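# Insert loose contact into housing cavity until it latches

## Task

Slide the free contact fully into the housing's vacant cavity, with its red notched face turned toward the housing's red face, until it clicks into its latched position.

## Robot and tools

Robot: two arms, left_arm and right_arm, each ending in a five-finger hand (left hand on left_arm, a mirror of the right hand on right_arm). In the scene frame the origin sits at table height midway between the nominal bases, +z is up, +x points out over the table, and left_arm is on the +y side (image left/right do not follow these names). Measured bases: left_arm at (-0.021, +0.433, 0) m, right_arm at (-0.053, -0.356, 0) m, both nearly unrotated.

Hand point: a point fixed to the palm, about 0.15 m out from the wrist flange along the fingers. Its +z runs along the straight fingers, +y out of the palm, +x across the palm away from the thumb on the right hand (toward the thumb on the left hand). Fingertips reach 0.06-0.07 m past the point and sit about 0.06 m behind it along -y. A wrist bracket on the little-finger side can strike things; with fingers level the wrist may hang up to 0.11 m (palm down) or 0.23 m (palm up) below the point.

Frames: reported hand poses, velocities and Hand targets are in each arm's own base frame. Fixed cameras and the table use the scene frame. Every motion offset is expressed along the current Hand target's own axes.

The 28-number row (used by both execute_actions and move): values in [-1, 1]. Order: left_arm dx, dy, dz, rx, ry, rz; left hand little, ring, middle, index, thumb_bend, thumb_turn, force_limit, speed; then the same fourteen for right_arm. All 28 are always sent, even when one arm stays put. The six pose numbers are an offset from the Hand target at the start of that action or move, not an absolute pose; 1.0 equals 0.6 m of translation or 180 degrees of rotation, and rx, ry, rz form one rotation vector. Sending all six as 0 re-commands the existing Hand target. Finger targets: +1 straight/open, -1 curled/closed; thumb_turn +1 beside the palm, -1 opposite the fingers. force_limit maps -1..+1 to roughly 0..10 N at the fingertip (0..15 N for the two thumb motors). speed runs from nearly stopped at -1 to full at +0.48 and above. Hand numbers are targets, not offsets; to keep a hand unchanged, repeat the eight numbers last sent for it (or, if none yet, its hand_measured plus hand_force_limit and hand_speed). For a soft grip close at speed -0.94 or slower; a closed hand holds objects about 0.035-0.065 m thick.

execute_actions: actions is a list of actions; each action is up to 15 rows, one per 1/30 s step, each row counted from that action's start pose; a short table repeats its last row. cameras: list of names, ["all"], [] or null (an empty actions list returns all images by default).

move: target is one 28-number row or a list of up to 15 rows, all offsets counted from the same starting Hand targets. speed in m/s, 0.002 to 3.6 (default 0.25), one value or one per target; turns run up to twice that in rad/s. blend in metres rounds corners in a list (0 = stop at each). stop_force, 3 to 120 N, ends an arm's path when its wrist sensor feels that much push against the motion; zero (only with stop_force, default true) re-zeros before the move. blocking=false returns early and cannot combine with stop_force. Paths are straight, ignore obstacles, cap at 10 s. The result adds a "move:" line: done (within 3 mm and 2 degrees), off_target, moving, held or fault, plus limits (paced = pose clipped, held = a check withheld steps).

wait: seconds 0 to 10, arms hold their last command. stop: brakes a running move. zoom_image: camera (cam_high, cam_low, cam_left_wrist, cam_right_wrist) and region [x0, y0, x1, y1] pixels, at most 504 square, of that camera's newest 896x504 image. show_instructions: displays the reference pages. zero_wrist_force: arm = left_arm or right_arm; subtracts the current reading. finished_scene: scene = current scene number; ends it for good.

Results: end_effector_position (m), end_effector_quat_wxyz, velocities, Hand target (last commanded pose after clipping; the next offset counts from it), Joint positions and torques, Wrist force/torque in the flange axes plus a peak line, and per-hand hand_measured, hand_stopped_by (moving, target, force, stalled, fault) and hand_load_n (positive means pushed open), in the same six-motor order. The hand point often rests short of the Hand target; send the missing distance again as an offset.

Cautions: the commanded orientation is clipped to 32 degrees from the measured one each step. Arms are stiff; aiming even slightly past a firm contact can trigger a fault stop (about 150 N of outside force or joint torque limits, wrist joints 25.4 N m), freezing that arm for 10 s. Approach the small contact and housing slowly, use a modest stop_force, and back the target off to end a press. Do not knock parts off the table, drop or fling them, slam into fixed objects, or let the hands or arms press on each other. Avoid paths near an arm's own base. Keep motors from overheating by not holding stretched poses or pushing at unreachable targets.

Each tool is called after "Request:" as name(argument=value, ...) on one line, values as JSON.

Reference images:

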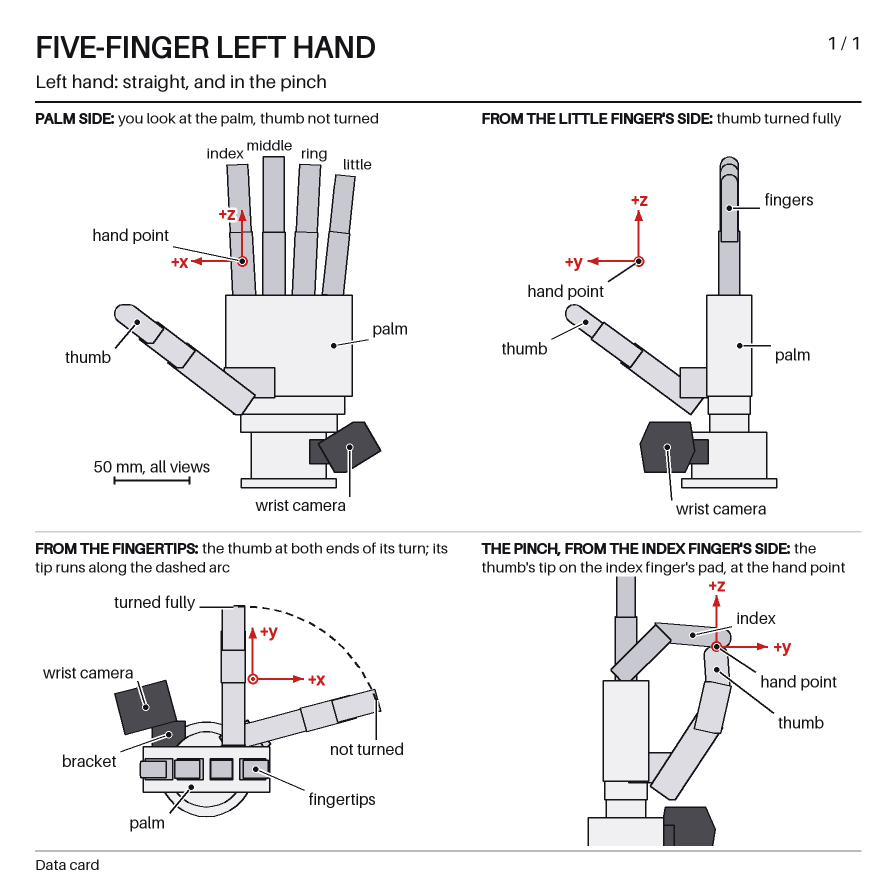

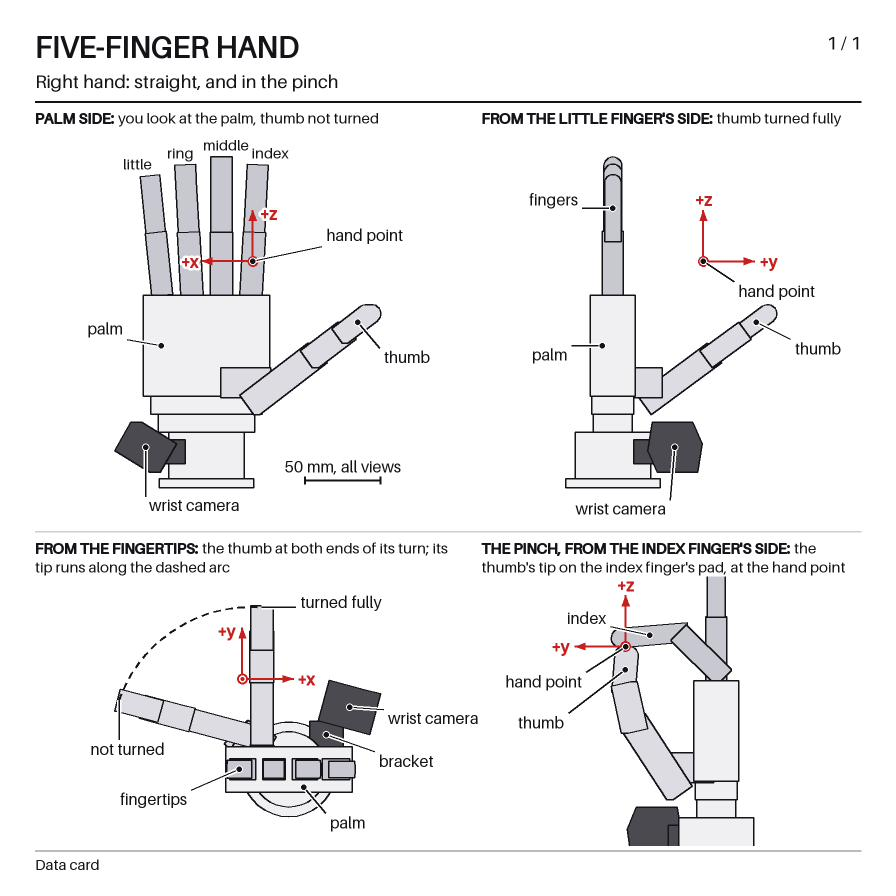

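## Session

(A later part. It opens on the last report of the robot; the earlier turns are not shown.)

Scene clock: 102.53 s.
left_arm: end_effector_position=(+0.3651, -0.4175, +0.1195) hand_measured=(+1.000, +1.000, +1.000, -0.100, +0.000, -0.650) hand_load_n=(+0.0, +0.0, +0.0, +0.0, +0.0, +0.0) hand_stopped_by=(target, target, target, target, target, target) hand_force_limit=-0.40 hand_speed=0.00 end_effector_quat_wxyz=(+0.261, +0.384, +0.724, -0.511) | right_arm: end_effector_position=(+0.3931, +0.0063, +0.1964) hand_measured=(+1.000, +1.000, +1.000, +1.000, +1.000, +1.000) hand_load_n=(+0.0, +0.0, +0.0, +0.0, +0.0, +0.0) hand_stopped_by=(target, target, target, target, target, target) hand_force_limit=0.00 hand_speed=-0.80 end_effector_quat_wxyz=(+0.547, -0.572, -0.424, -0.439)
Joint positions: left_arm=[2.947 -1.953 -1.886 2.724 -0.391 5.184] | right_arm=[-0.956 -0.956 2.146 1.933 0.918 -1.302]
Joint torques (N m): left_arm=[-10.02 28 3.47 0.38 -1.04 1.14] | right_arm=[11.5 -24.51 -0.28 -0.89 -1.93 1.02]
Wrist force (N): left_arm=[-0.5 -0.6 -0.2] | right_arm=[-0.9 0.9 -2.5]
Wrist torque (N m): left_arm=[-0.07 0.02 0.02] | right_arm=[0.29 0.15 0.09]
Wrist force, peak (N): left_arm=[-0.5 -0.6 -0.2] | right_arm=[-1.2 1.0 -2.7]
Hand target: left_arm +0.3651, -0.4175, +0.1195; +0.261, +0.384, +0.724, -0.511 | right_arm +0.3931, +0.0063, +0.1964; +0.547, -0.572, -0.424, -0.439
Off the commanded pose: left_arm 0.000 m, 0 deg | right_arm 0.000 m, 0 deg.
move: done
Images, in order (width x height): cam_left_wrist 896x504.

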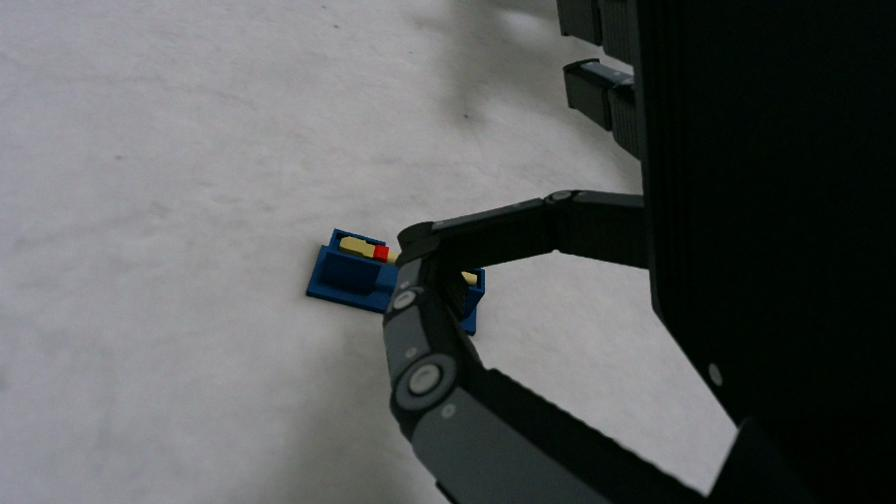

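Request:
move(target=[0.0467,0.0118,0.1433,0,0,0,1,1,1,0.1,0.2,-0.65,-0.4,0,0,0,0,0,0,0,1,1,1,1,1,1,0,-0.8], speed=0.15, cameras=["cam_left_wrist","cam_right_wrist"])

Request:
zoom_image(camera="cam_left_wrist", region=[300, 150, 560, 350])

Request:
zoom_image(camera="cam_right_wrist", region=[360, 190, 520, 320])

Scene clock: 105.87 s.
left_arm: end_effector_position=(+0.3538, -0.4888, +0.0647) hand_measured=(+1.000, +1.000, +1.000, +0.100, +0.200, -0.650) hand_load_n=(+0.0, +0.0, +0.0, +0.0, +0.0, +0.5) hand_stopped_by=(target, target, target, target, target, target) hand_force_limit=-0.40 hand_speed=0.00 end_effector_quat_wxyz=(+0.261, +0.384, +0.724, -0.511) | right_arm: end_effector_position=(+0.3931, +0.0063, +0.1964) hand_measured=(+1.000, +1.000, +1.000, +1.000, +1.000, +1.000) hand_load_n=(+0.0, +0.0, +0.0, +0.0, +0.0, +0.0) hand_stopped_by=(target, target, target, target, target, target) hand_force_limit=0.00 hand_speed=-0.80 end_effector_quat_wxyz=(+0.547, -0.572, -0.424, -0.439)
Joint positions: left_arm=[2.761 -2.029 -1.863 3.097 -0.5 4.832] | right_arm=[-0.956 -0.956 2.146 1.933 0.918 -1.302]
Joint torques (N m): left_arm=[-2.03 33.65 3.03 -0.39 2.66 -0.96] | right_arm=[12.73 -25.26 -0.21 -0.76 -1.69 1.17]
Wrist force (N): left_arm=[-0.2 -0.3 -0.1] | right_arm=[-1.1 0.8 -2.5]
Wrist torque (N m): left_arm=[-0.02 -0.01 -0.11] | right_arm=[0.27 0.19 0.07]
Wrist force, peak (N): left_arm=[-0.6 -0.7 -1.4] | right_arm=[-1.3 1.0 -2.6]
Hand target: left_arm +0.3538, -0.4889, +0.0647; +0.261, +0.384, +0.724, -0.511 | right_arm +0.3931, +0.0063, +0.1964; +0.547, -0.572, -0.424, -0.439
Off the commanded pose: left_arm 0.000 m, 0 deg | right_arm 0.000 m, 0 deg.
move: done
Images, in order (width x height): cam_left_wrist 896x504, cam_right_wrist 896x504.

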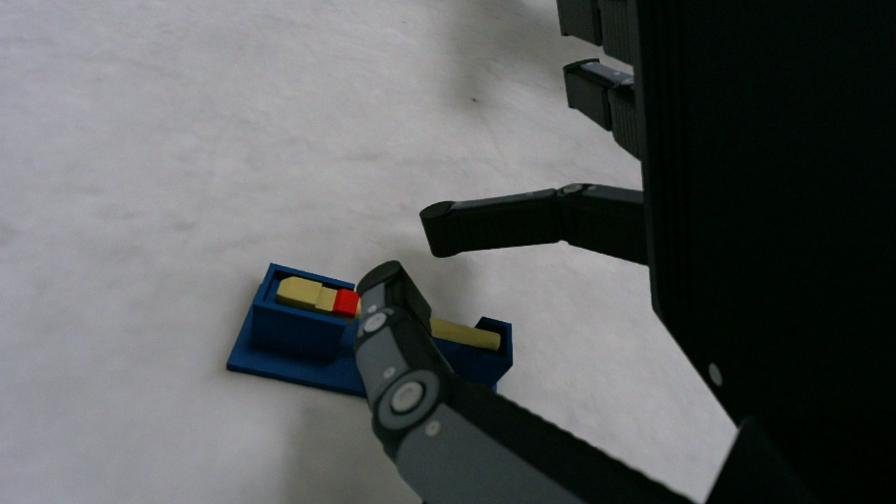

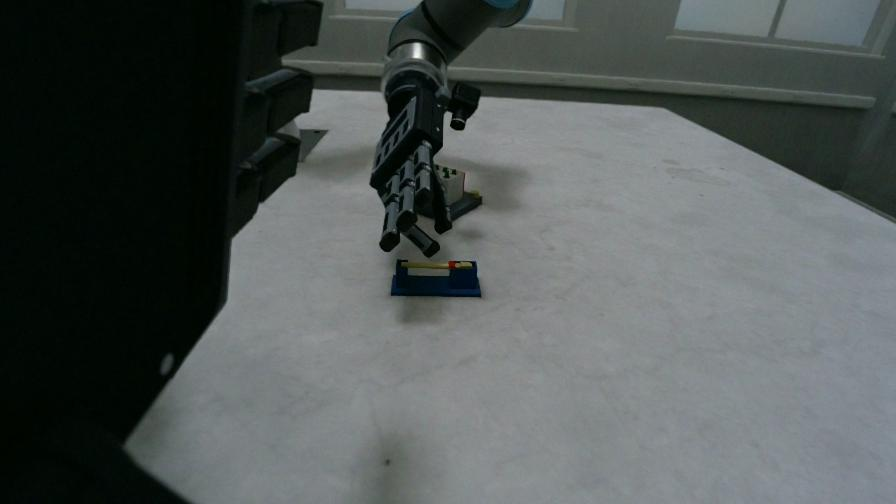

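Scaled by 1.938.

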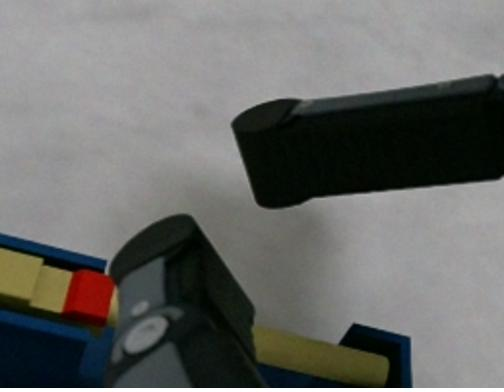

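Scaled by 3.150.

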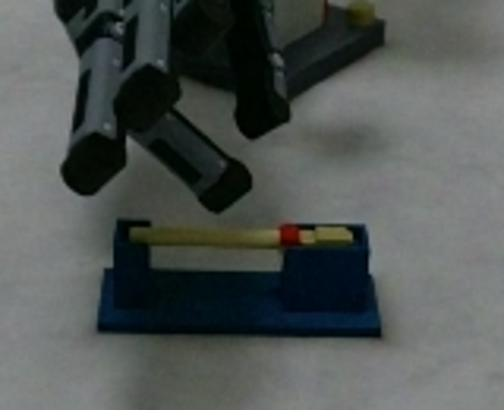

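Request:
move(target=[0.0453,0.0317,0.0202,0,0,0,1,1,1,0.1,0.2,-0.65,-0.4,0,0,0,0,0,0,0,1,1,1,1,1,1,0,-0.8], speed=0.05, stop_force=5, cameras=["cam_left_wrist","cam_right_wrist"])

Request:
zoom_image(camera="cam_left_wrist", region=[300, 150, 560, 410])

Request:
zoom_image(camera="cam_right_wrist", region=[360, 190, 520, 320])

Scene clock: 109.63 s.
left_arm: end_effector_position=(+0.3538, -0.4889, +0.0293) hand_measured=(+1.000, +1.000, +1.000, +0.100, +0.200, -0.650) hand_load_n=(+0.0, +0.0, +0.0, -0.5, +0.0, +0.0) hand_stopped_by=(target, target, target, target, target, target) hand_force_limit=-0.40 hand_speed=0.00 end_effector_quat_wxyz=(+0.261, +0.384, +0.724, -0.511) | right_arm: end_effector_position=(+0.3931, +0.0063, +0.1964) hand_measured=(+1.000, +1.000, +1.000, +1.000, +1.000, +1.000) hand_load_n=(+0.0, +0.0, +0.0, +0.0, +0.0, +0.0) hand_stopped_by=(target, target, target, target, target, target) hand_force_limit=0.00 hand_speed=-0.80 end_effector_quat_wxyz=(+0.547, -0.572, -0.424, -0.439)
Joint positions: left_arm=[2.761 -2.091 -1.884 3.18 -0.5 4.831] | right_arm=[-0.956 -0.956 2.146 1.933 0.918 -1.302]
Joint torques (N m): left_arm=[-12.35 43.04 22.71 -3.77 -1.39 -2.13] | right_arm=[11.71 -24.88 0.07 -0.49 -1.84 1.15]
Wrist force (N): left_arm=[0.0 -0.1 -0.2] | right_arm=[-0.8 0.9 -2.4]
Wrist torque (N m): left_arm=[0.01 -0.05 -0.04] | right_arm=[0.29 0.15 0.09]
Wrist force, peak (N): left_arm=[-0.6 -0.6 -0.3] | right_arm=[-1.1 1.4 -2.8]
Hand target: left_arm +0.3538, -0.4889, +0.0293; +0.261, +0.384, +0.724, -0.511 | right_arm +0.3931, +0.0063, +0.1964; +0.547, -0.572, -0.424, -0.439
Off the commanded pose: left_arm 0.000 m, 0 deg | right_arm 0.000 m, 0 deg.
move: done
Images, in order (width x height): cam_left_wrist 896x504, cam_right_wrist 896x504.

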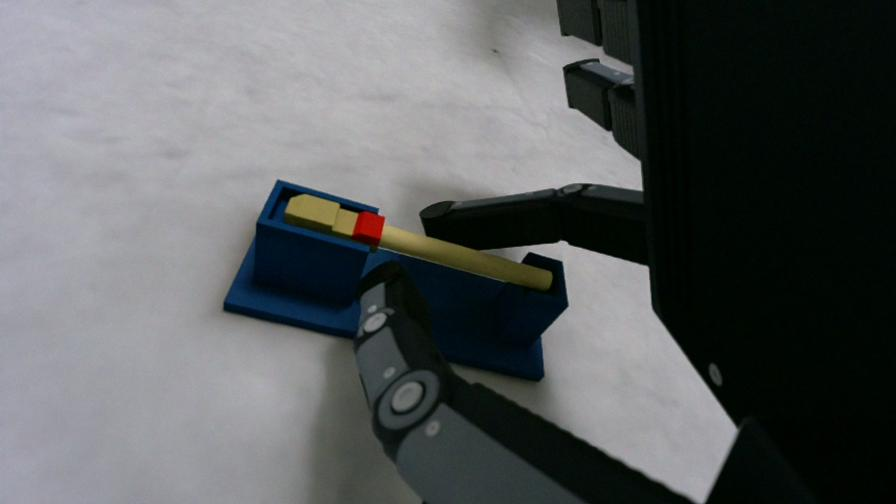

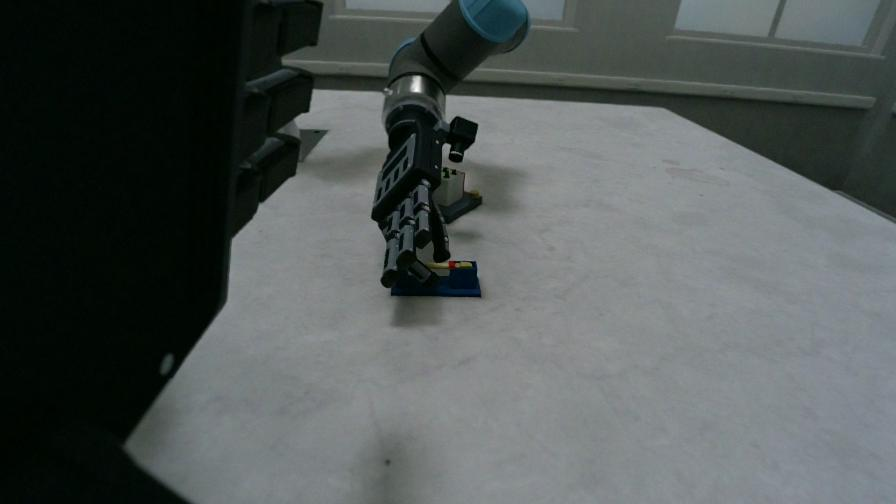

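Scaled by 1.938.

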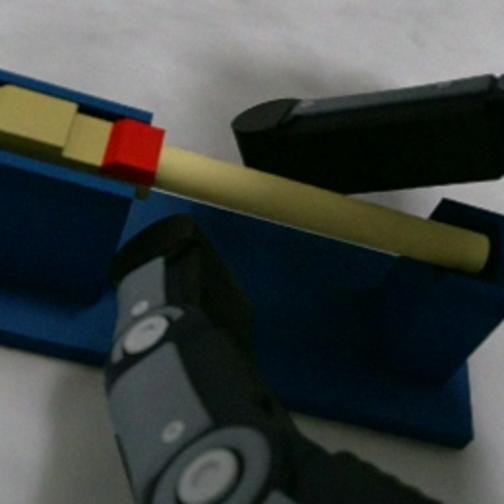

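Scaled by 3.150.

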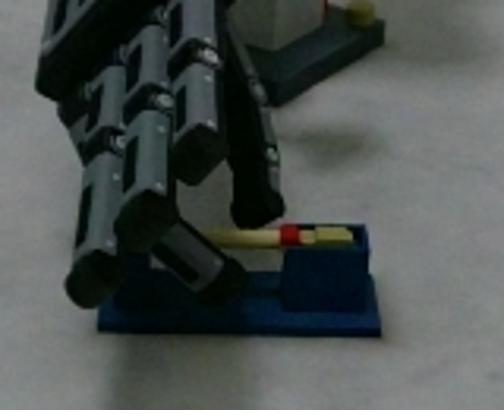

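Request:
move(target=[0,0,0.0067,0,0,0,1,1,1,0.1,0.0,-0.65,-0.6,-0.5,0,0,0,0,0,0,1,1,1,1,1,1,0,-0.8], speed=0.03, cameras=["cam_left_wrist"])

Request:
zoom_image(camera="cam_left_wrist", region=[320, 150, 580, 350])

Scene clock: 112.20 s.
left_arm: end_effector_position=(+0.3537, -0.4928, +0.0279) hand_measured=(+1.000, +1.000, +1.000, +0.100, +0.000, -0.650) hand_load_n=(+0.0, +0.0, -0.5, +0.0, +0.0, +0.0) hand_stopped_by=(target, target, target, target, target, target) hand_force_limit=-0.60 hand_speed=-0.50 end_effector_quat_wxyz=(+0.261, +0.384, +0.724, -0.511) | right_arm: end_effector_position=(+0.3931, +0.0063, +0.1964) hand_measured=(+1.000, +1.000, +1.000, +1.000, +1.000, +1.000) hand_load_n=(+0.0, +0.0, +0.0, +0.0, +0.0, +0.5) hand_stopped_by=(target, target, target, target, target, target) hand_force_limit=0.00 hand_speed=-0.80 end_effector_quat_wxyz=(+0.547, -0.572, -0.424, -0.439)
Joint positions: left_arm=[2.752 -2.095 -1.879 3.191 -0.506 4.818] | right_arm=[-0.956 -0.956 2.146 1.933 0.918 -1.302]
Joint torques (N m): left_arm=[1.93 34.3 15.54 -0.69 -0.57 0.35] | right_arm=[11.76 -25.2 0.43 -0.51 -1.63 1.16]
Wrist force (N): left_arm=[0.1 -0.3 -0.4] | right_arm=[-0.8 1.2 -2.3]
Wrist torque (N m): left_arm=[0.00 -0.06 0.09] | right_arm=[0.32 0.14 0.10]
Wrist force, peak (N): left_arm=[0.1 -0.3 -0.4] | right_arm=[-1.0 0.8 -2.8]
Hand target: left_arm +0.3537, -0.4927, +0.0280; +0.261, +0.384, +0.724, -0.511 | right_arm +0.3931, +0.0063, +0.1964; +0.547, -0.572, -0.424, -0.439
Off the commanded pose: left_arm 0.000 m, 0 deg | right_arm 0.000 m, 0 deg.
move: done
Images, in order (width x height): cam_left_wrist 896x504.

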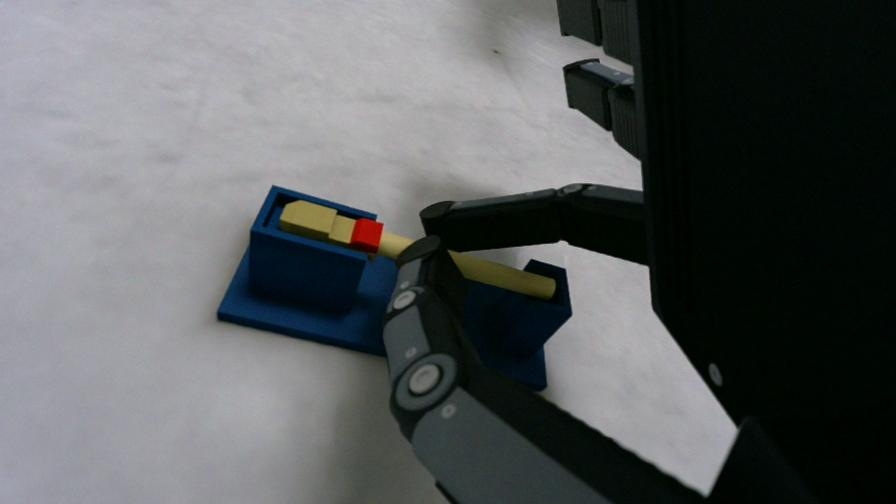

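Scaled by 1.938.

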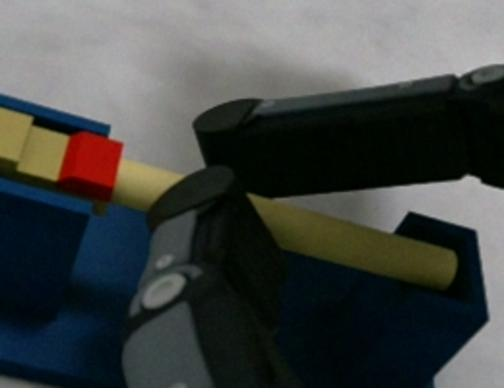

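Request:
move(target=[0,0,0,0,0,0,1,1,1,0.1,-0.15,-0.65,-0.6,-0.5,0,0,0,0,0,0,1,1,1,1,1,1,0,-0.8], speed=0.03, cameras=["cam_left_wrist"])

Request:
zoom_image(camera="cam_left_wrist", region=[320, 150, 580, 350])

Scene clock: 116.00 s.
left_arm: end_effector_position=(+0.3537, -0.4927, +0.0280) hand_measured=(+1.000, +1.000, +1.000, +0.100, -0.150, -0.650) hand_load_n=(+0.0, +0.0, +0.0, +0.0, +0.0, +0.0) hand_stopped_by=(target, target, target, target, target, target) hand_force_limit=-0.60 hand_speed=-0.50 end_effector_quat_wxyz=(+0.261, +0.384, +0.724, -0.511) | right_arm: end_effector_position=(+0.3931, +0.0063, +0.1964) hand_measured=(+1.000, +1.000, +1.000, +1.000, +1.000, +1.000) hand_load_n=(+0.0, +0.0, +0.0, +0.0, +0.0, +0.0) hand_stopped_by=(target, target, target, target, target, target) hand_force_limit=0.00 hand_speed=-0.80 end_effector_quat_wxyz=(+0.547, -0.572, -0.424, -0.439)
Joint positions: left_arm=[2.752 -2.095 -1.879 3.19 -0.506 4.818] | right_arm=[-0.956 -0.956 2.146 1.933 0.918 -1.302]
Joint torques (N m): left_arm=[12.01 41.02 1.45 -3.4 3.14 2.17] | right_arm=[11.28 -24.83 -0.81 -0.37 -1.79 1.12]
Wrist force (N): left_arm=[-0.2 -0.1 -0.2] | right_arm=[-1.0 0.7 -2.1]
Wrist torque (N m): left_arm=[0.02 -0.01 0.05] | right_arm=[0.24 0.16 0.08]
Wrist force, peak (N): left_arm=[-0.1 -0.5 -0.3] | right_arm=[-1.0 1.2 -2.8]
Hand target: left_arm +0.3537, -0.4927, +0.0280; +0.261, +0.384, +0.724, -0.511 | right_arm +0.3931, +0.0063, +0.1964; +0.547, -0.572, -0.424, -0.439
Off the commanded pose: left_arm 0.000 m, 0 deg | right_arm 0.000 m, 0 deg.
move: done
Images, in order (width x height): cam_left_wrist 896x504.

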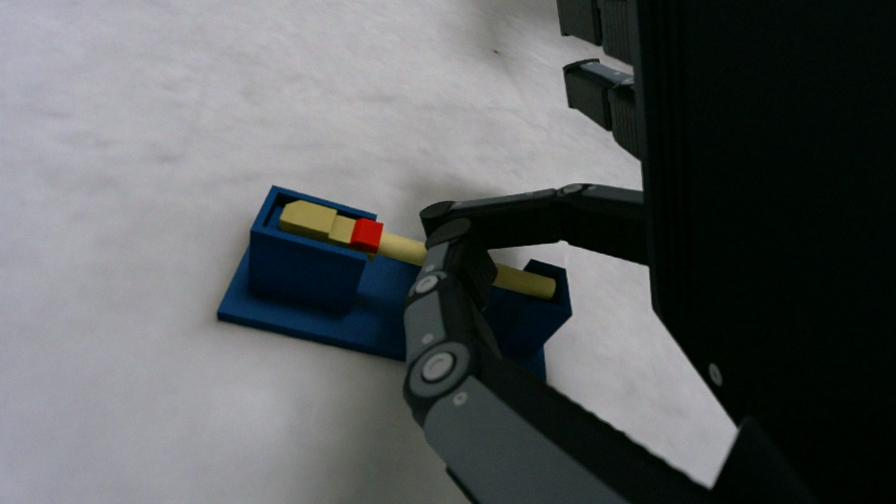

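Scaled by 1.938.

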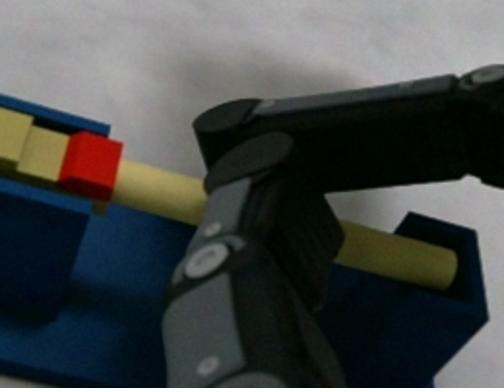

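Request:
move(target=[0,0,0,0,0,0,1,1,1,0.1,-0.05,-0.35,-0.6,-0.5,0,0,0,0,0,0,1,1,1,1,1,1,0,-0.8], speed=0.03, cameras=["cam_left_wrist"])

Request:
zoom_image(camera="cam_left_wrist", region=[320, 150, 580, 350])

Scene clock: 118.20 s.
left_arm: end_effector_position=(+0.3537, -0.4927, +0.0280) hand_measured=(+1.000, +1.000, +1.000, +0.100, -0.050, -0.350) hand_load_n=(+0.0, +0.0, +0.0, -0.5, +0.0, +0.0) hand_stopped_by=(target, target, target, target, target, target) hand_force_limit=-0.60 hand_speed=-0.50 end_effector_quat_wxyz=(+0.261, +0.384, +0.724, -0.511) | right_arm: end_effector_position=(+0.3931, +0.0063, +0.1964) hand_measured=(+1.000, +1.000, +1.000, +1.000, +1.000, +1.000) hand_load_n=(+0.0, +0.0, +0.0, +0.0, +0.0, +0.0) hand_stopped_by=(target, target, target, target, target, target) hand_force_limit=0.00 hand_speed=-0.80 end_effector_quat_wxyz=(+0.547, -0.572, -0.424, -0.439)
Joint positions: left_arm=[2.752 -2.095 -1.879 3.19 -0.506 4.818] | right_arm=[-0.956 -0.956 2.146 1.933 0.918 -1.302]
Joint torques (N m): left_arm=[12.04 40.05 3.35 -3.51 2.3 2.19] | right_arm=[12.54 -24.65 -0.26 -0.5 -1.8 1.23]
Wrist force (N): left_arm=[-0.1 -0.2 0.0] | right_arm=[-1.1 0.7 -2.6]
Wrist torque (N m): left_arm=[0.00 -0.02 0.06] | right_arm=[0.27 0.20 0.07]
Wrist force, peak (N): left_arm=[-0.2 -0.4 -0.3] | right_arm=[-1.0 1.3 -2.8]
Hand target: left_arm +0.3537, -0.4927, +0.0280; +0.261, +0.384, +0.724, -0.511 | right_arm +0.3931, +0.0063, +0.1964; +0.547, -0.572, -0.424, -0.439
Off the commanded pose: left_arm 0.000 m, 0 deg | right_arm 0.000 m, 0 deg.
move: done
Images, in order (width x height): cam_left_wrist 896x504.

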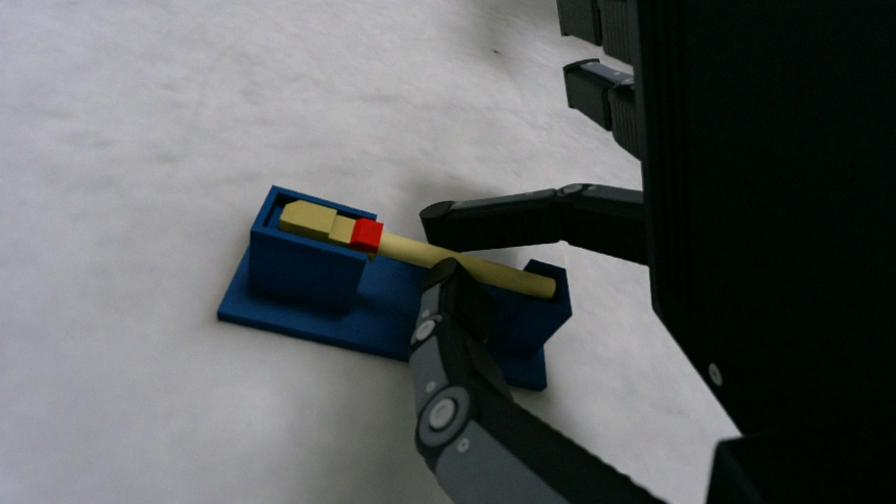

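Scaled by 1.938.

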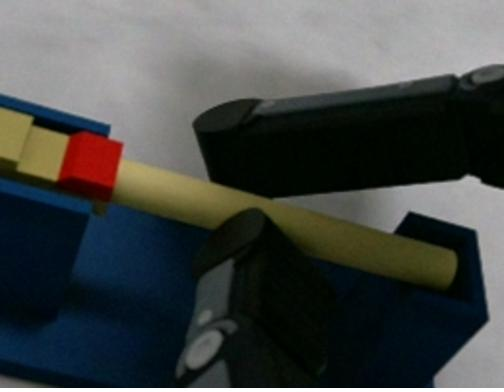

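Request:
move(target=[0,0,0,0,0,0,1,1,1,0.1,-0.08,-0.47,-0.6,-0.5,0,0,0,0,0,0,1,1,1,1,1,1,0,-0.8], speed=0.03, cameras=["cam_left_wrist"])

Request:
zoom_image(camera="cam_left_wrist", region=[320, 150, 580, 350])

Scene clock: 119.50 s.
left_arm: end_effector_position=(+0.3537, -0.4927, +0.0280) hand_measured=(+1.000, +1.000, +1.000, +0.100, -0.080, -0.470) hand_load_n=(+0.0, +0.0, +0.0, +0.0, +0.0, +0.0) hand_stopped_by=(target, target, target, target, target, target) hand_force_limit=-0.60 hand_speed=-0.50 end_effector_quat_wxyz=(+0.261, +0.384, +0.724, -0.511) | right_arm: end_effector_position=(+0.3931, +0.0063, +0.1964) hand_measured=(+1.000, +1.000, +1.000, +1.000, +1.000, +1.000) hand_load_n=(+0.0, +0.0, +0.0, +0.0, +0.0, +0.0) hand_stopped_by=(target, target, target, target, target, target) hand_force_limit=0.00 hand_speed=-0.80 end_effector_quat_wxyz=(+0.547, -0.572, -0.424, -0.439)
Joint positions: left_arm=[2.752 -2.095 -1.879 3.19 -0.506 4.818] | right_arm=[-0.956 -0.956 2.146 1.933 0.918 -1.302]
Joint torques (N m): left_arm=[11.91 39.4 3.48 -3.37 1.9 2.07] | right_arm=[11.89 -25.48 0.72 -0.3 -1.88 1.17]
Wrist force (N): left_arm=[0.0 -0.2 0.1] | right_arm=[-1.2 0.9 -2.6]
Wrist torque (N m): left_arm=[-0.02 -0.03 0.07] | right_arm=[0.30 0.21 0.07]
Wrist force, peak (N): left_arm=[-0.3 -0.4 -0.1] | right_arm=[-1.2 1.1 -2.6]
Hand target: left_arm +0.3537, -0.4927, +0.0280; +0.261, +0.384, +0.724, -0.511 | right_arm +0.3931, +0.0063, +0.1964; +0.547, -0.572, -0.424, -0.439
Off the commanded pose: left_arm 0.000 m, 0 deg | right_arm 0.000 m, 0 deg.
move: done
Images, in order (width x height): cam_left_wrist 896x504.

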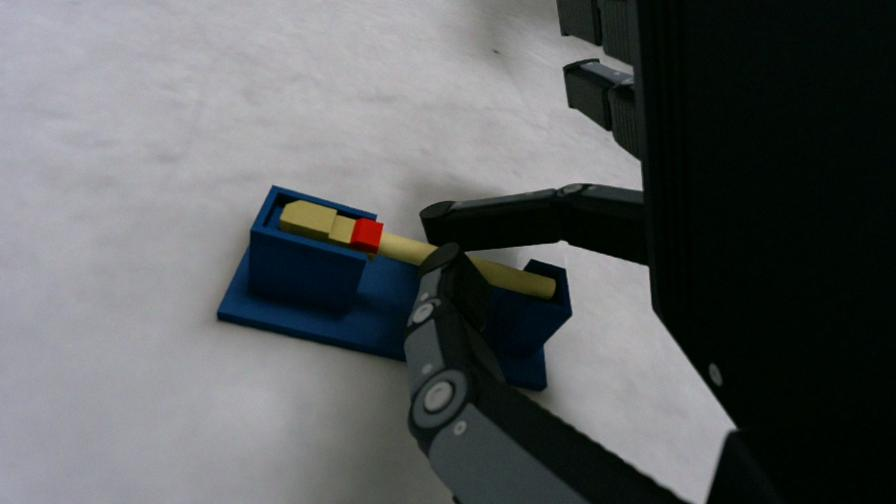

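Scaled by 1.938.

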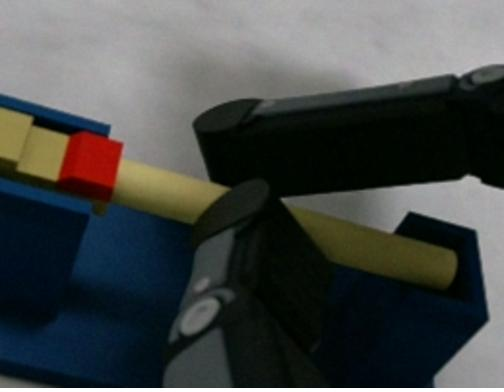

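Request:
move(target=[0,0,0,0,0,0,1,1,1,-0.4,-0.08,-0.47,-0.5,-0.9,0,0,0,0,0,0,1,1,1,1,1,1,0,-0.8], speed=0.03, cameras=["cam_left_wrist"])

Request:
zoom_image(camera="cam_left_wrist", region=[320, 150, 580, 350])

Scene clock: 121.00 s.
left_arm: end_effector_position=(+0.3537, -0.4927, +0.0280) hand_measured=(+1.000, +1.000, +1.000, -0.104, -0.080, -0.470) hand_load_n=(+0.0, +0.0, +0.0, +4.5, +1.0, +0.0) hand_stopped_by=(target, target, target, force, target, target) hand_force_limit=-0.50 hand_speed=-0.90 end_effector_quat_wxyz=(+0.261, +0.384, +0.724, -0.511) | right_arm: end_effector_position=(+0.3931, +0.0063, +0.1964) hand_measured=(+1.000, +1.000, +1.000, +1.000, +1.000, +1.000) hand_load_n=(+0.0, +0.0, +0.0, +0.0, +0.0, +0.0) hand_stopped_by=(target, target, target, target, target, target) hand_force_limit=0.00 hand_speed=-0.80 end_effector_quat_wxyz=(+0.547, -0.572, -0.424, -0.439)
Joint positions: left_arm=[2.752 -2.095 -1.879 3.19 -0.506 4.818] | right_arm=[-0.956 -0.956 2.146 1.933 0.918 -1.302]
Joint torques (N m): left_arm=[12.32 39.89 4.93 -3.34 1.38 2.03] | right_arm=[10.52 -24.66 -0.85 -0.07 -1.69 1.06]
Wrist force (N): left_arm=[-0.5 -0.5 0.5] | right_arm=[-0.8 1.0 -2.3]
Wrist torque (N m): left_arm=[-0.02 0.01 0.04] | right_arm=[0.29 0.15 0.09]
Wrist force, peak (N): left_arm=[-0.3 -0.7 0.7] | right_arm=[-1.4 1.0 -2.6]
Hand target: left_arm +0.3537, -0.4927, +0.0280; +0.261, +0.384, +0.724, -0.511 | right_arm +0.3931, +0.0063, +0.1964; +0.547, -0.572, -0.424, -0.439
Off the commanded pose: left_arm 0.000 m, 0 deg | right_arm 0.000 m, 0 deg.
move: done
Images, in order (width x height): cam_left_wrist 896x504.

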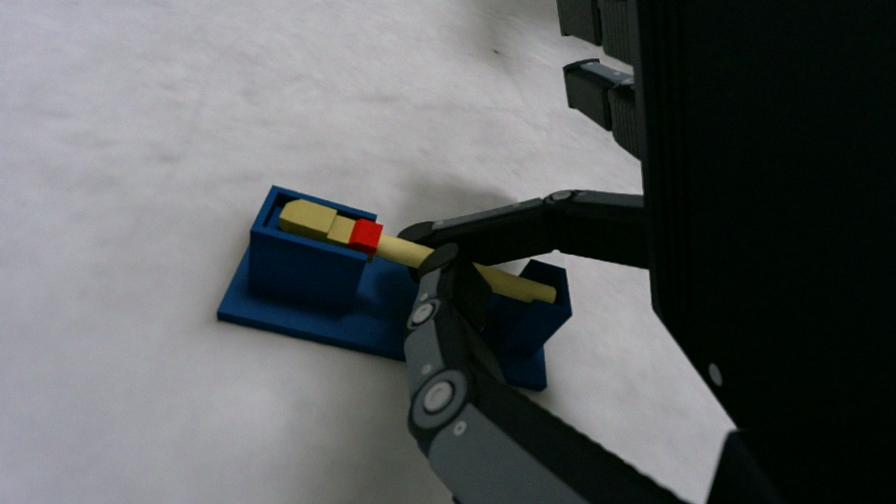

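Scaled by 1.938.

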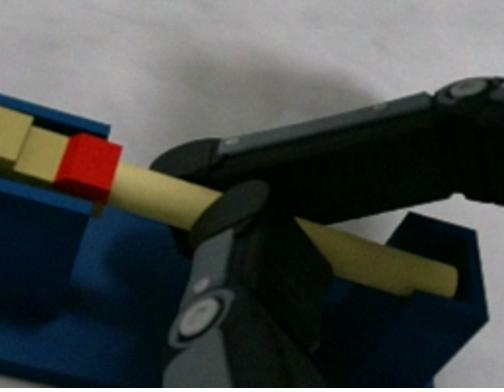

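Request:
move(target=[0,0,0,0,0,0,1,1,1,-0.5,-0.08,-0.47,0.1,-0.94,0,0,0,0,0,0,1,1,1,1,1,1,0,-0.8], speed=0.03, cameras=["cam_left_wrist"])

Request:
zoom_image(camera="cam_left_wrist", region=[320, 150, 580, 350])

Scene clock: 122.53 s.
left_arm: end_effector_position=(+0.3537, -0.4927, +0.0280) hand_measured=(+1.000, +1.000, +1.000, -0.108, -0.080, -0.470) hand_load_n=(+0.0, +0.5, +0.0, +6.0, +1.0, +0.0) hand_stopped_by=(target, target, target, force, target, target) hand_force_limit=0.10 hand_speed=-0.94 end_effector_quat_wxyz=(+0.261, +0.384, +0.724, -0.511) | right_arm: end_effector_position=(+0.3931, +0.0063, +0.1964) hand_measured=(+1.000, +1.000, +1.000, +1.000, +1.000, +1.000) hand_load_n=(+0.0, +0.0, +0.0, +0.0, +0.0, +0.0) hand_stopped_by=(target, target, target, target, target, target) hand_force_limit=0.00 hand_speed=-0.80 end_effector_quat_wxyz=(+0.547, -0.572, -0.424, -0.439)
Joint positions: left_arm=[2.752 -2.095 -1.879 3.19 -0.506 4.818] | right_arm=[-0.956 -0.956 2.146 1.933 0.918 -1.302]
Joint torques (N m): left_arm=[11.26 39.28 5.4 -3.4 0.79 2.01] | right_arm=[12.11 -25.51 -0.89 -0.22 -1.83 1.17]
Wrist force (N): left_arm=[-0.6 -0.7 0.5] | right_arm=[-0.9 0.7 -2.6]
Wrist torque (N m): left_arm=[-0.02 -0.01 0.04] | right_arm=[0.28 0.17 0.08]
Wrist force, peak (N): left_arm=[0.1 -1.0 1.3] | right_arm=[-1.2 1.0 -2.7]
Hand target: left_arm +0.3537, -0.4927, +0.0280; +0.261, +0.384, +0.724, -0.511 | right_arm +0.3931, +0.0063, +0.1964; +0.547, -0.572, -0.424, -0.439
Off the commanded pose: left_arm 0.000 m, 0 deg | right_arm 0.000 m, 0 deg.
move: done
Images, in order (width x height): cam_left_wrist 896x504.

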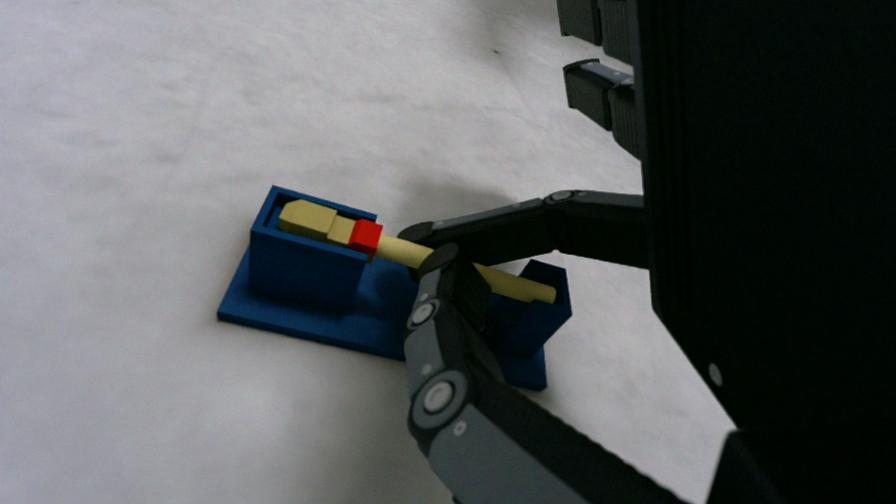

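Scaled by 1.938.

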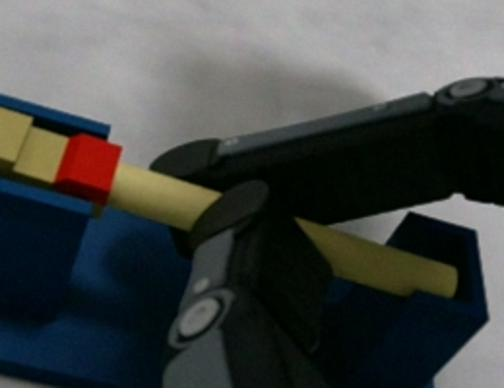

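Request:
move(target=[-0.01925,-0.01348,-0.00855,0,0,0,1,1,1,-0.5,-0.08,-0.47,0.1,-0.94,0,0,0,0,0,0,1,1,1,1,1,1,0,-0.8], speed=0.03, cameras=["cam_left_wrist","cam_right_wrist"])

Request:
zoom_image(camera="cam_left_wrist", region=[320, 150, 580, 350])

Request:
zoom_image(camera="cam_right_wrist", region=[360, 190, 520, 320])

Scene clock: 123.97 s.
left_arm: end_effector_position=(+0.3537, -0.4927, +0.0431) hand_measured=(+1.000, +1.000, +1.000, -0.108, -0.080, -0.470) hand_load_n=(+0.0, +0.0, +0.0, +4.5, +2.0, -0.5) hand_stopped_by=(target, target, target, force, target, target) hand_force_limit=0.10 hand_speed=-0.94 end_effector_quat_wxyz=(+0.261, +0.384, +0.724, -0.511) | right_arm: end_effector_position=(+0.3931, +0.0063, +0.1964) hand_measured=(+1.000, +1.000, +1.000, +1.000, +1.000, +1.000) hand_load_n=(+0.0, +0.0, +0.0, +0.0, +0.0, +0.0) hand_stopped_by=(target, target, target, target, target, target) hand_force_limit=0.00 hand_speed=-0.80 end_effector_quat_wxyz=(+0.547, -0.572, -0.424, -0.439)
Joint positions: left_arm=[2.752 -2.068 -1.871 3.155 -0.506 4.818] | right_arm=[-0.956 -0.956 2.146 1.933 0.918 -1.302]
Joint torques (N m): left_arm=[7.96 26.66 11.91 0.84 -0.27 -0.07] | right_arm=[10.82 -24.63 -0.55 -0.17 -1.68 1.19]
Wrist force (N): left_arm=[-0.1 -0.1 -0.3] | right_arm=[-1.0 1.3 -2.5]
Wrist torque (N m): left_arm=[0.02 0.00 0.05] | right_arm=[0.35 0.17 0.10]
Wrist force, peak (N): left_arm=[0.4 -0.1 1.6] | right_arm=[-1.0 1.3 -2.5]
Hand target: left_arm +0.3537, -0.4927, +0.0430; +0.261, +0.384, +0.724, -0.511 | right_arm +0.3931, +0.0063, +0.1964; +0.547, -0.572, -0.424, -0.439
Off the commanded pose: left_arm 0.000 m, 0 deg | right_arm 0.000 m, 0 deg.
move: done
Images, in order (width x height): cam_left_wrist 896x504, cam_right_wrist 896x504.

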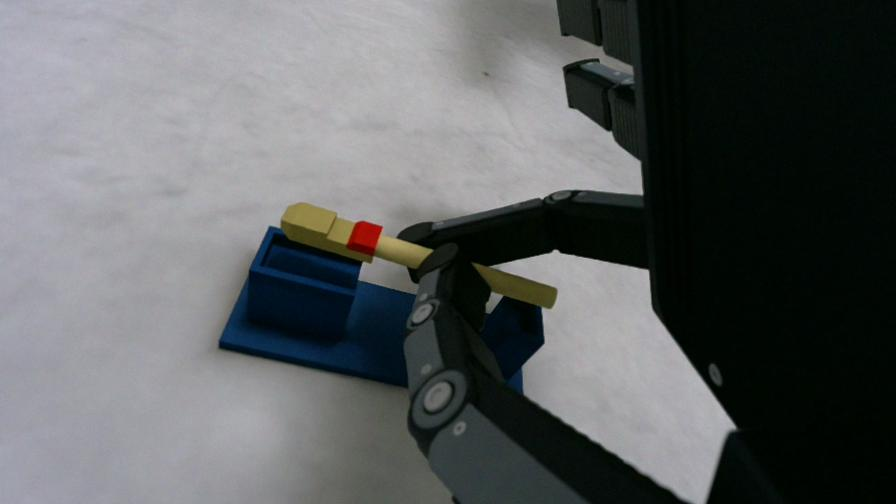

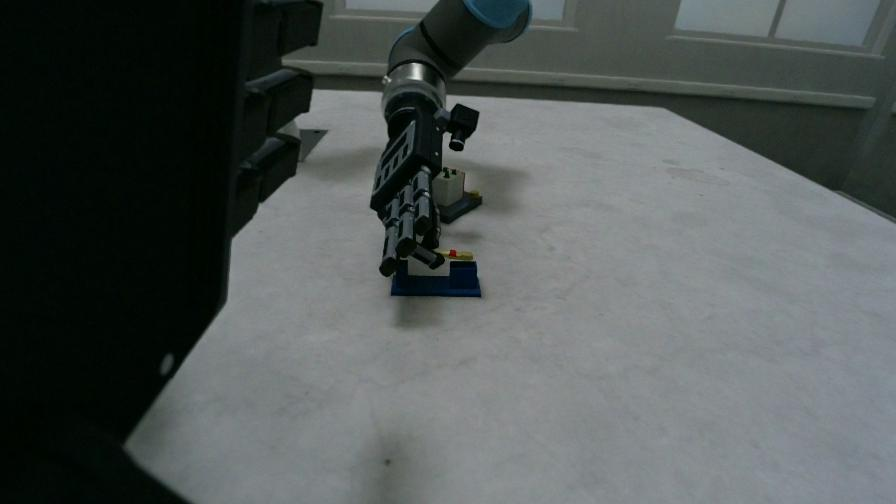

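Scaled by 1.938.

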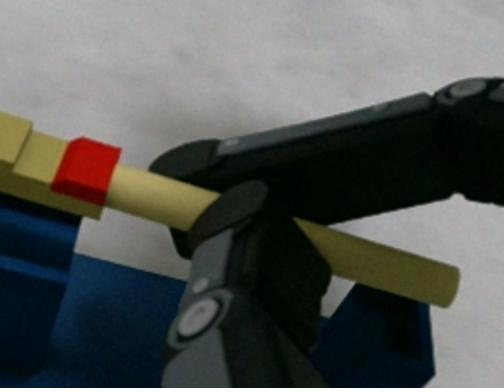

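Scaled by 3.150.

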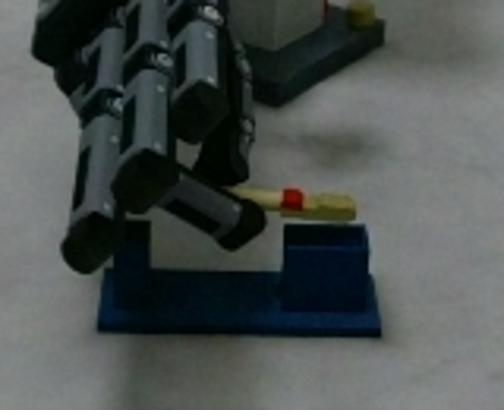

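Request:
move(target=[0,0,0,0,0,0,1,1,1,-0.6,-0.08,-0.47,0.35,-0.94,0,0,0,0,0,0,1,1,1,1,1,1,0,-0.8], speed=0.03, cameras=["cam_left_wrist","cam_right_wrist"])

Request:
zoom_image(camera="cam_left_wrist", region=[270, 150, 580, 350])

Request:
zoom_image(camera="cam_right_wrist", region=[380, 210, 500, 300])

Scene clock: 126.20 s.
left_arm: end_effector_position=(+0.3537, -0.4927, +0.0430) hand_measured=(+1.000, +1.000, +1.000, -0.116, -0.080, -0.470) hand_load_n=(+0.0, +0.0, +0.0, +8.5, +3.0, -0.5) hand_stopped_by=(target, target, target, force, target, target) hand_force_limit=0.35 hand_speed=-0.94 end_effector_quat_wxyz=(+0.261, +0.384, +0.724, -0.511) | right_arm: end_effector_position=(+0.3931, +0.0063, +0.1964) hand_measured=(+1.000, +1.000, +1.000, +1.000, +1.000, +1.000) hand_load_n=(+0.0, +0.0, +0.0, +0.0, +0.0, +0.0) hand_stopped_by=(target, target, target, target, target, target) hand_force_limit=0.00 hand_speed=-0.80 end_effector_quat_wxyz=(+0.547, -0.572, -0.424, -0.439)
Joint positions: left_arm=[2.752 -2.068 -1.871 3.155 -0.506 4.818] | right_arm=[-0.956 -0.956 2.146 1.933 0.918 -1.302]
Joint torques (N m): left_arm=[3.63 27.55 2.26 1.43 -1.65 2.01] | right_arm=[11.73 -24.72 0.39 0 -1.76 1.16]
Wrist force (N): left_arm=[-0.3 -0.3 -0.1] | right_arm=[-1.0 0.9 -2.3]
Wrist torque (N m): left_arm=[-0.03 0.03 0.05] | right_arm=[0.28 0.18 0.09]
Wrist force, peak (N): left_arm=[-0.3 -0.3 -0.1] | right_arm=[-1.1 1.3 -2.6]
Hand target: left_arm +0.3537, -0.4927, +0.0430; +0.261, +0.384, +0.724, -0.511 | right_arm +0.3931, +0.0063, +0.1964; +0.547, -0.572, -0.424, -0.439
Off the commanded pose: left_arm 0.000 m, 0 deg | right_arm 0.000 m, 0 deg.
move: done
Images, in order (width x height): cam_left_wrist 896x504, cam_right_wrist 896x504.

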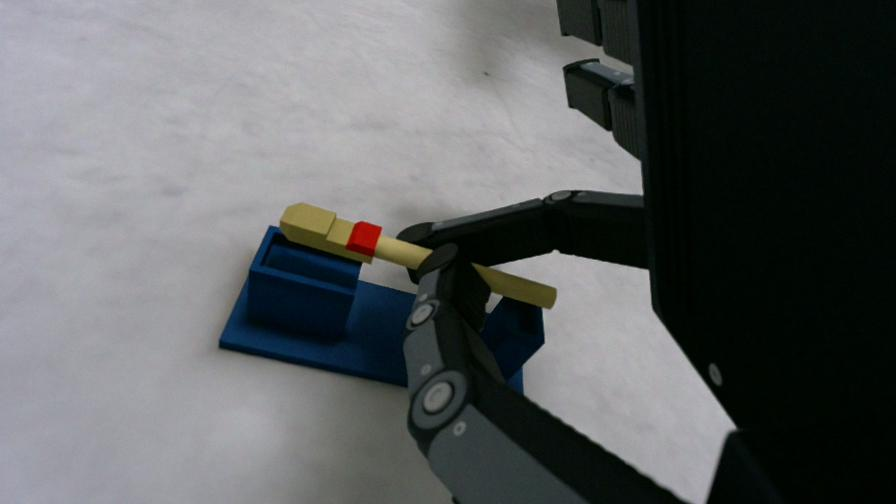

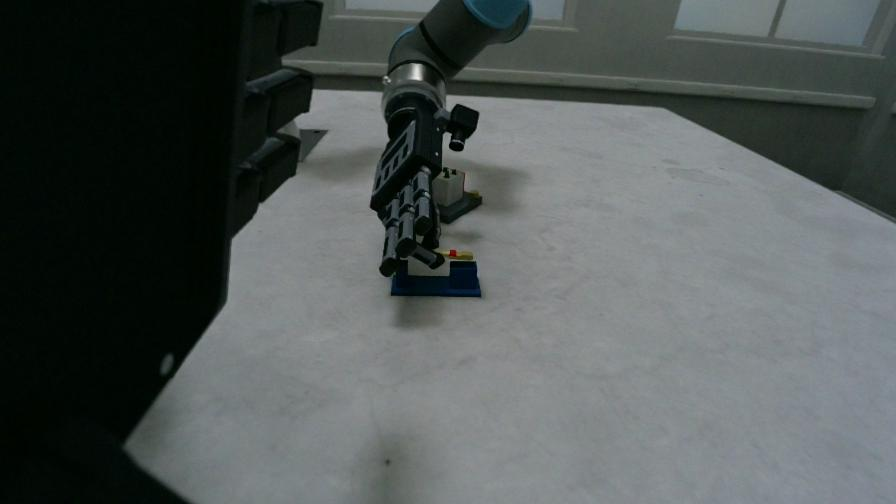

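Scaled by 1.626.

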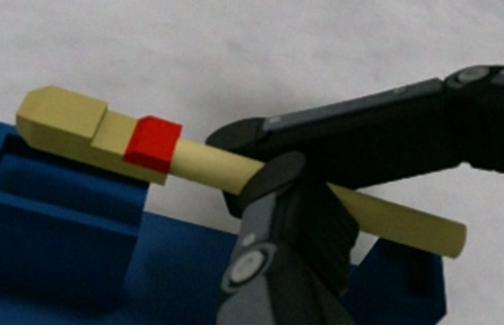

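Scaled by 4.200.

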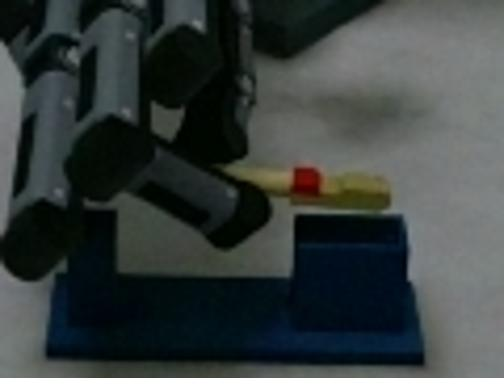

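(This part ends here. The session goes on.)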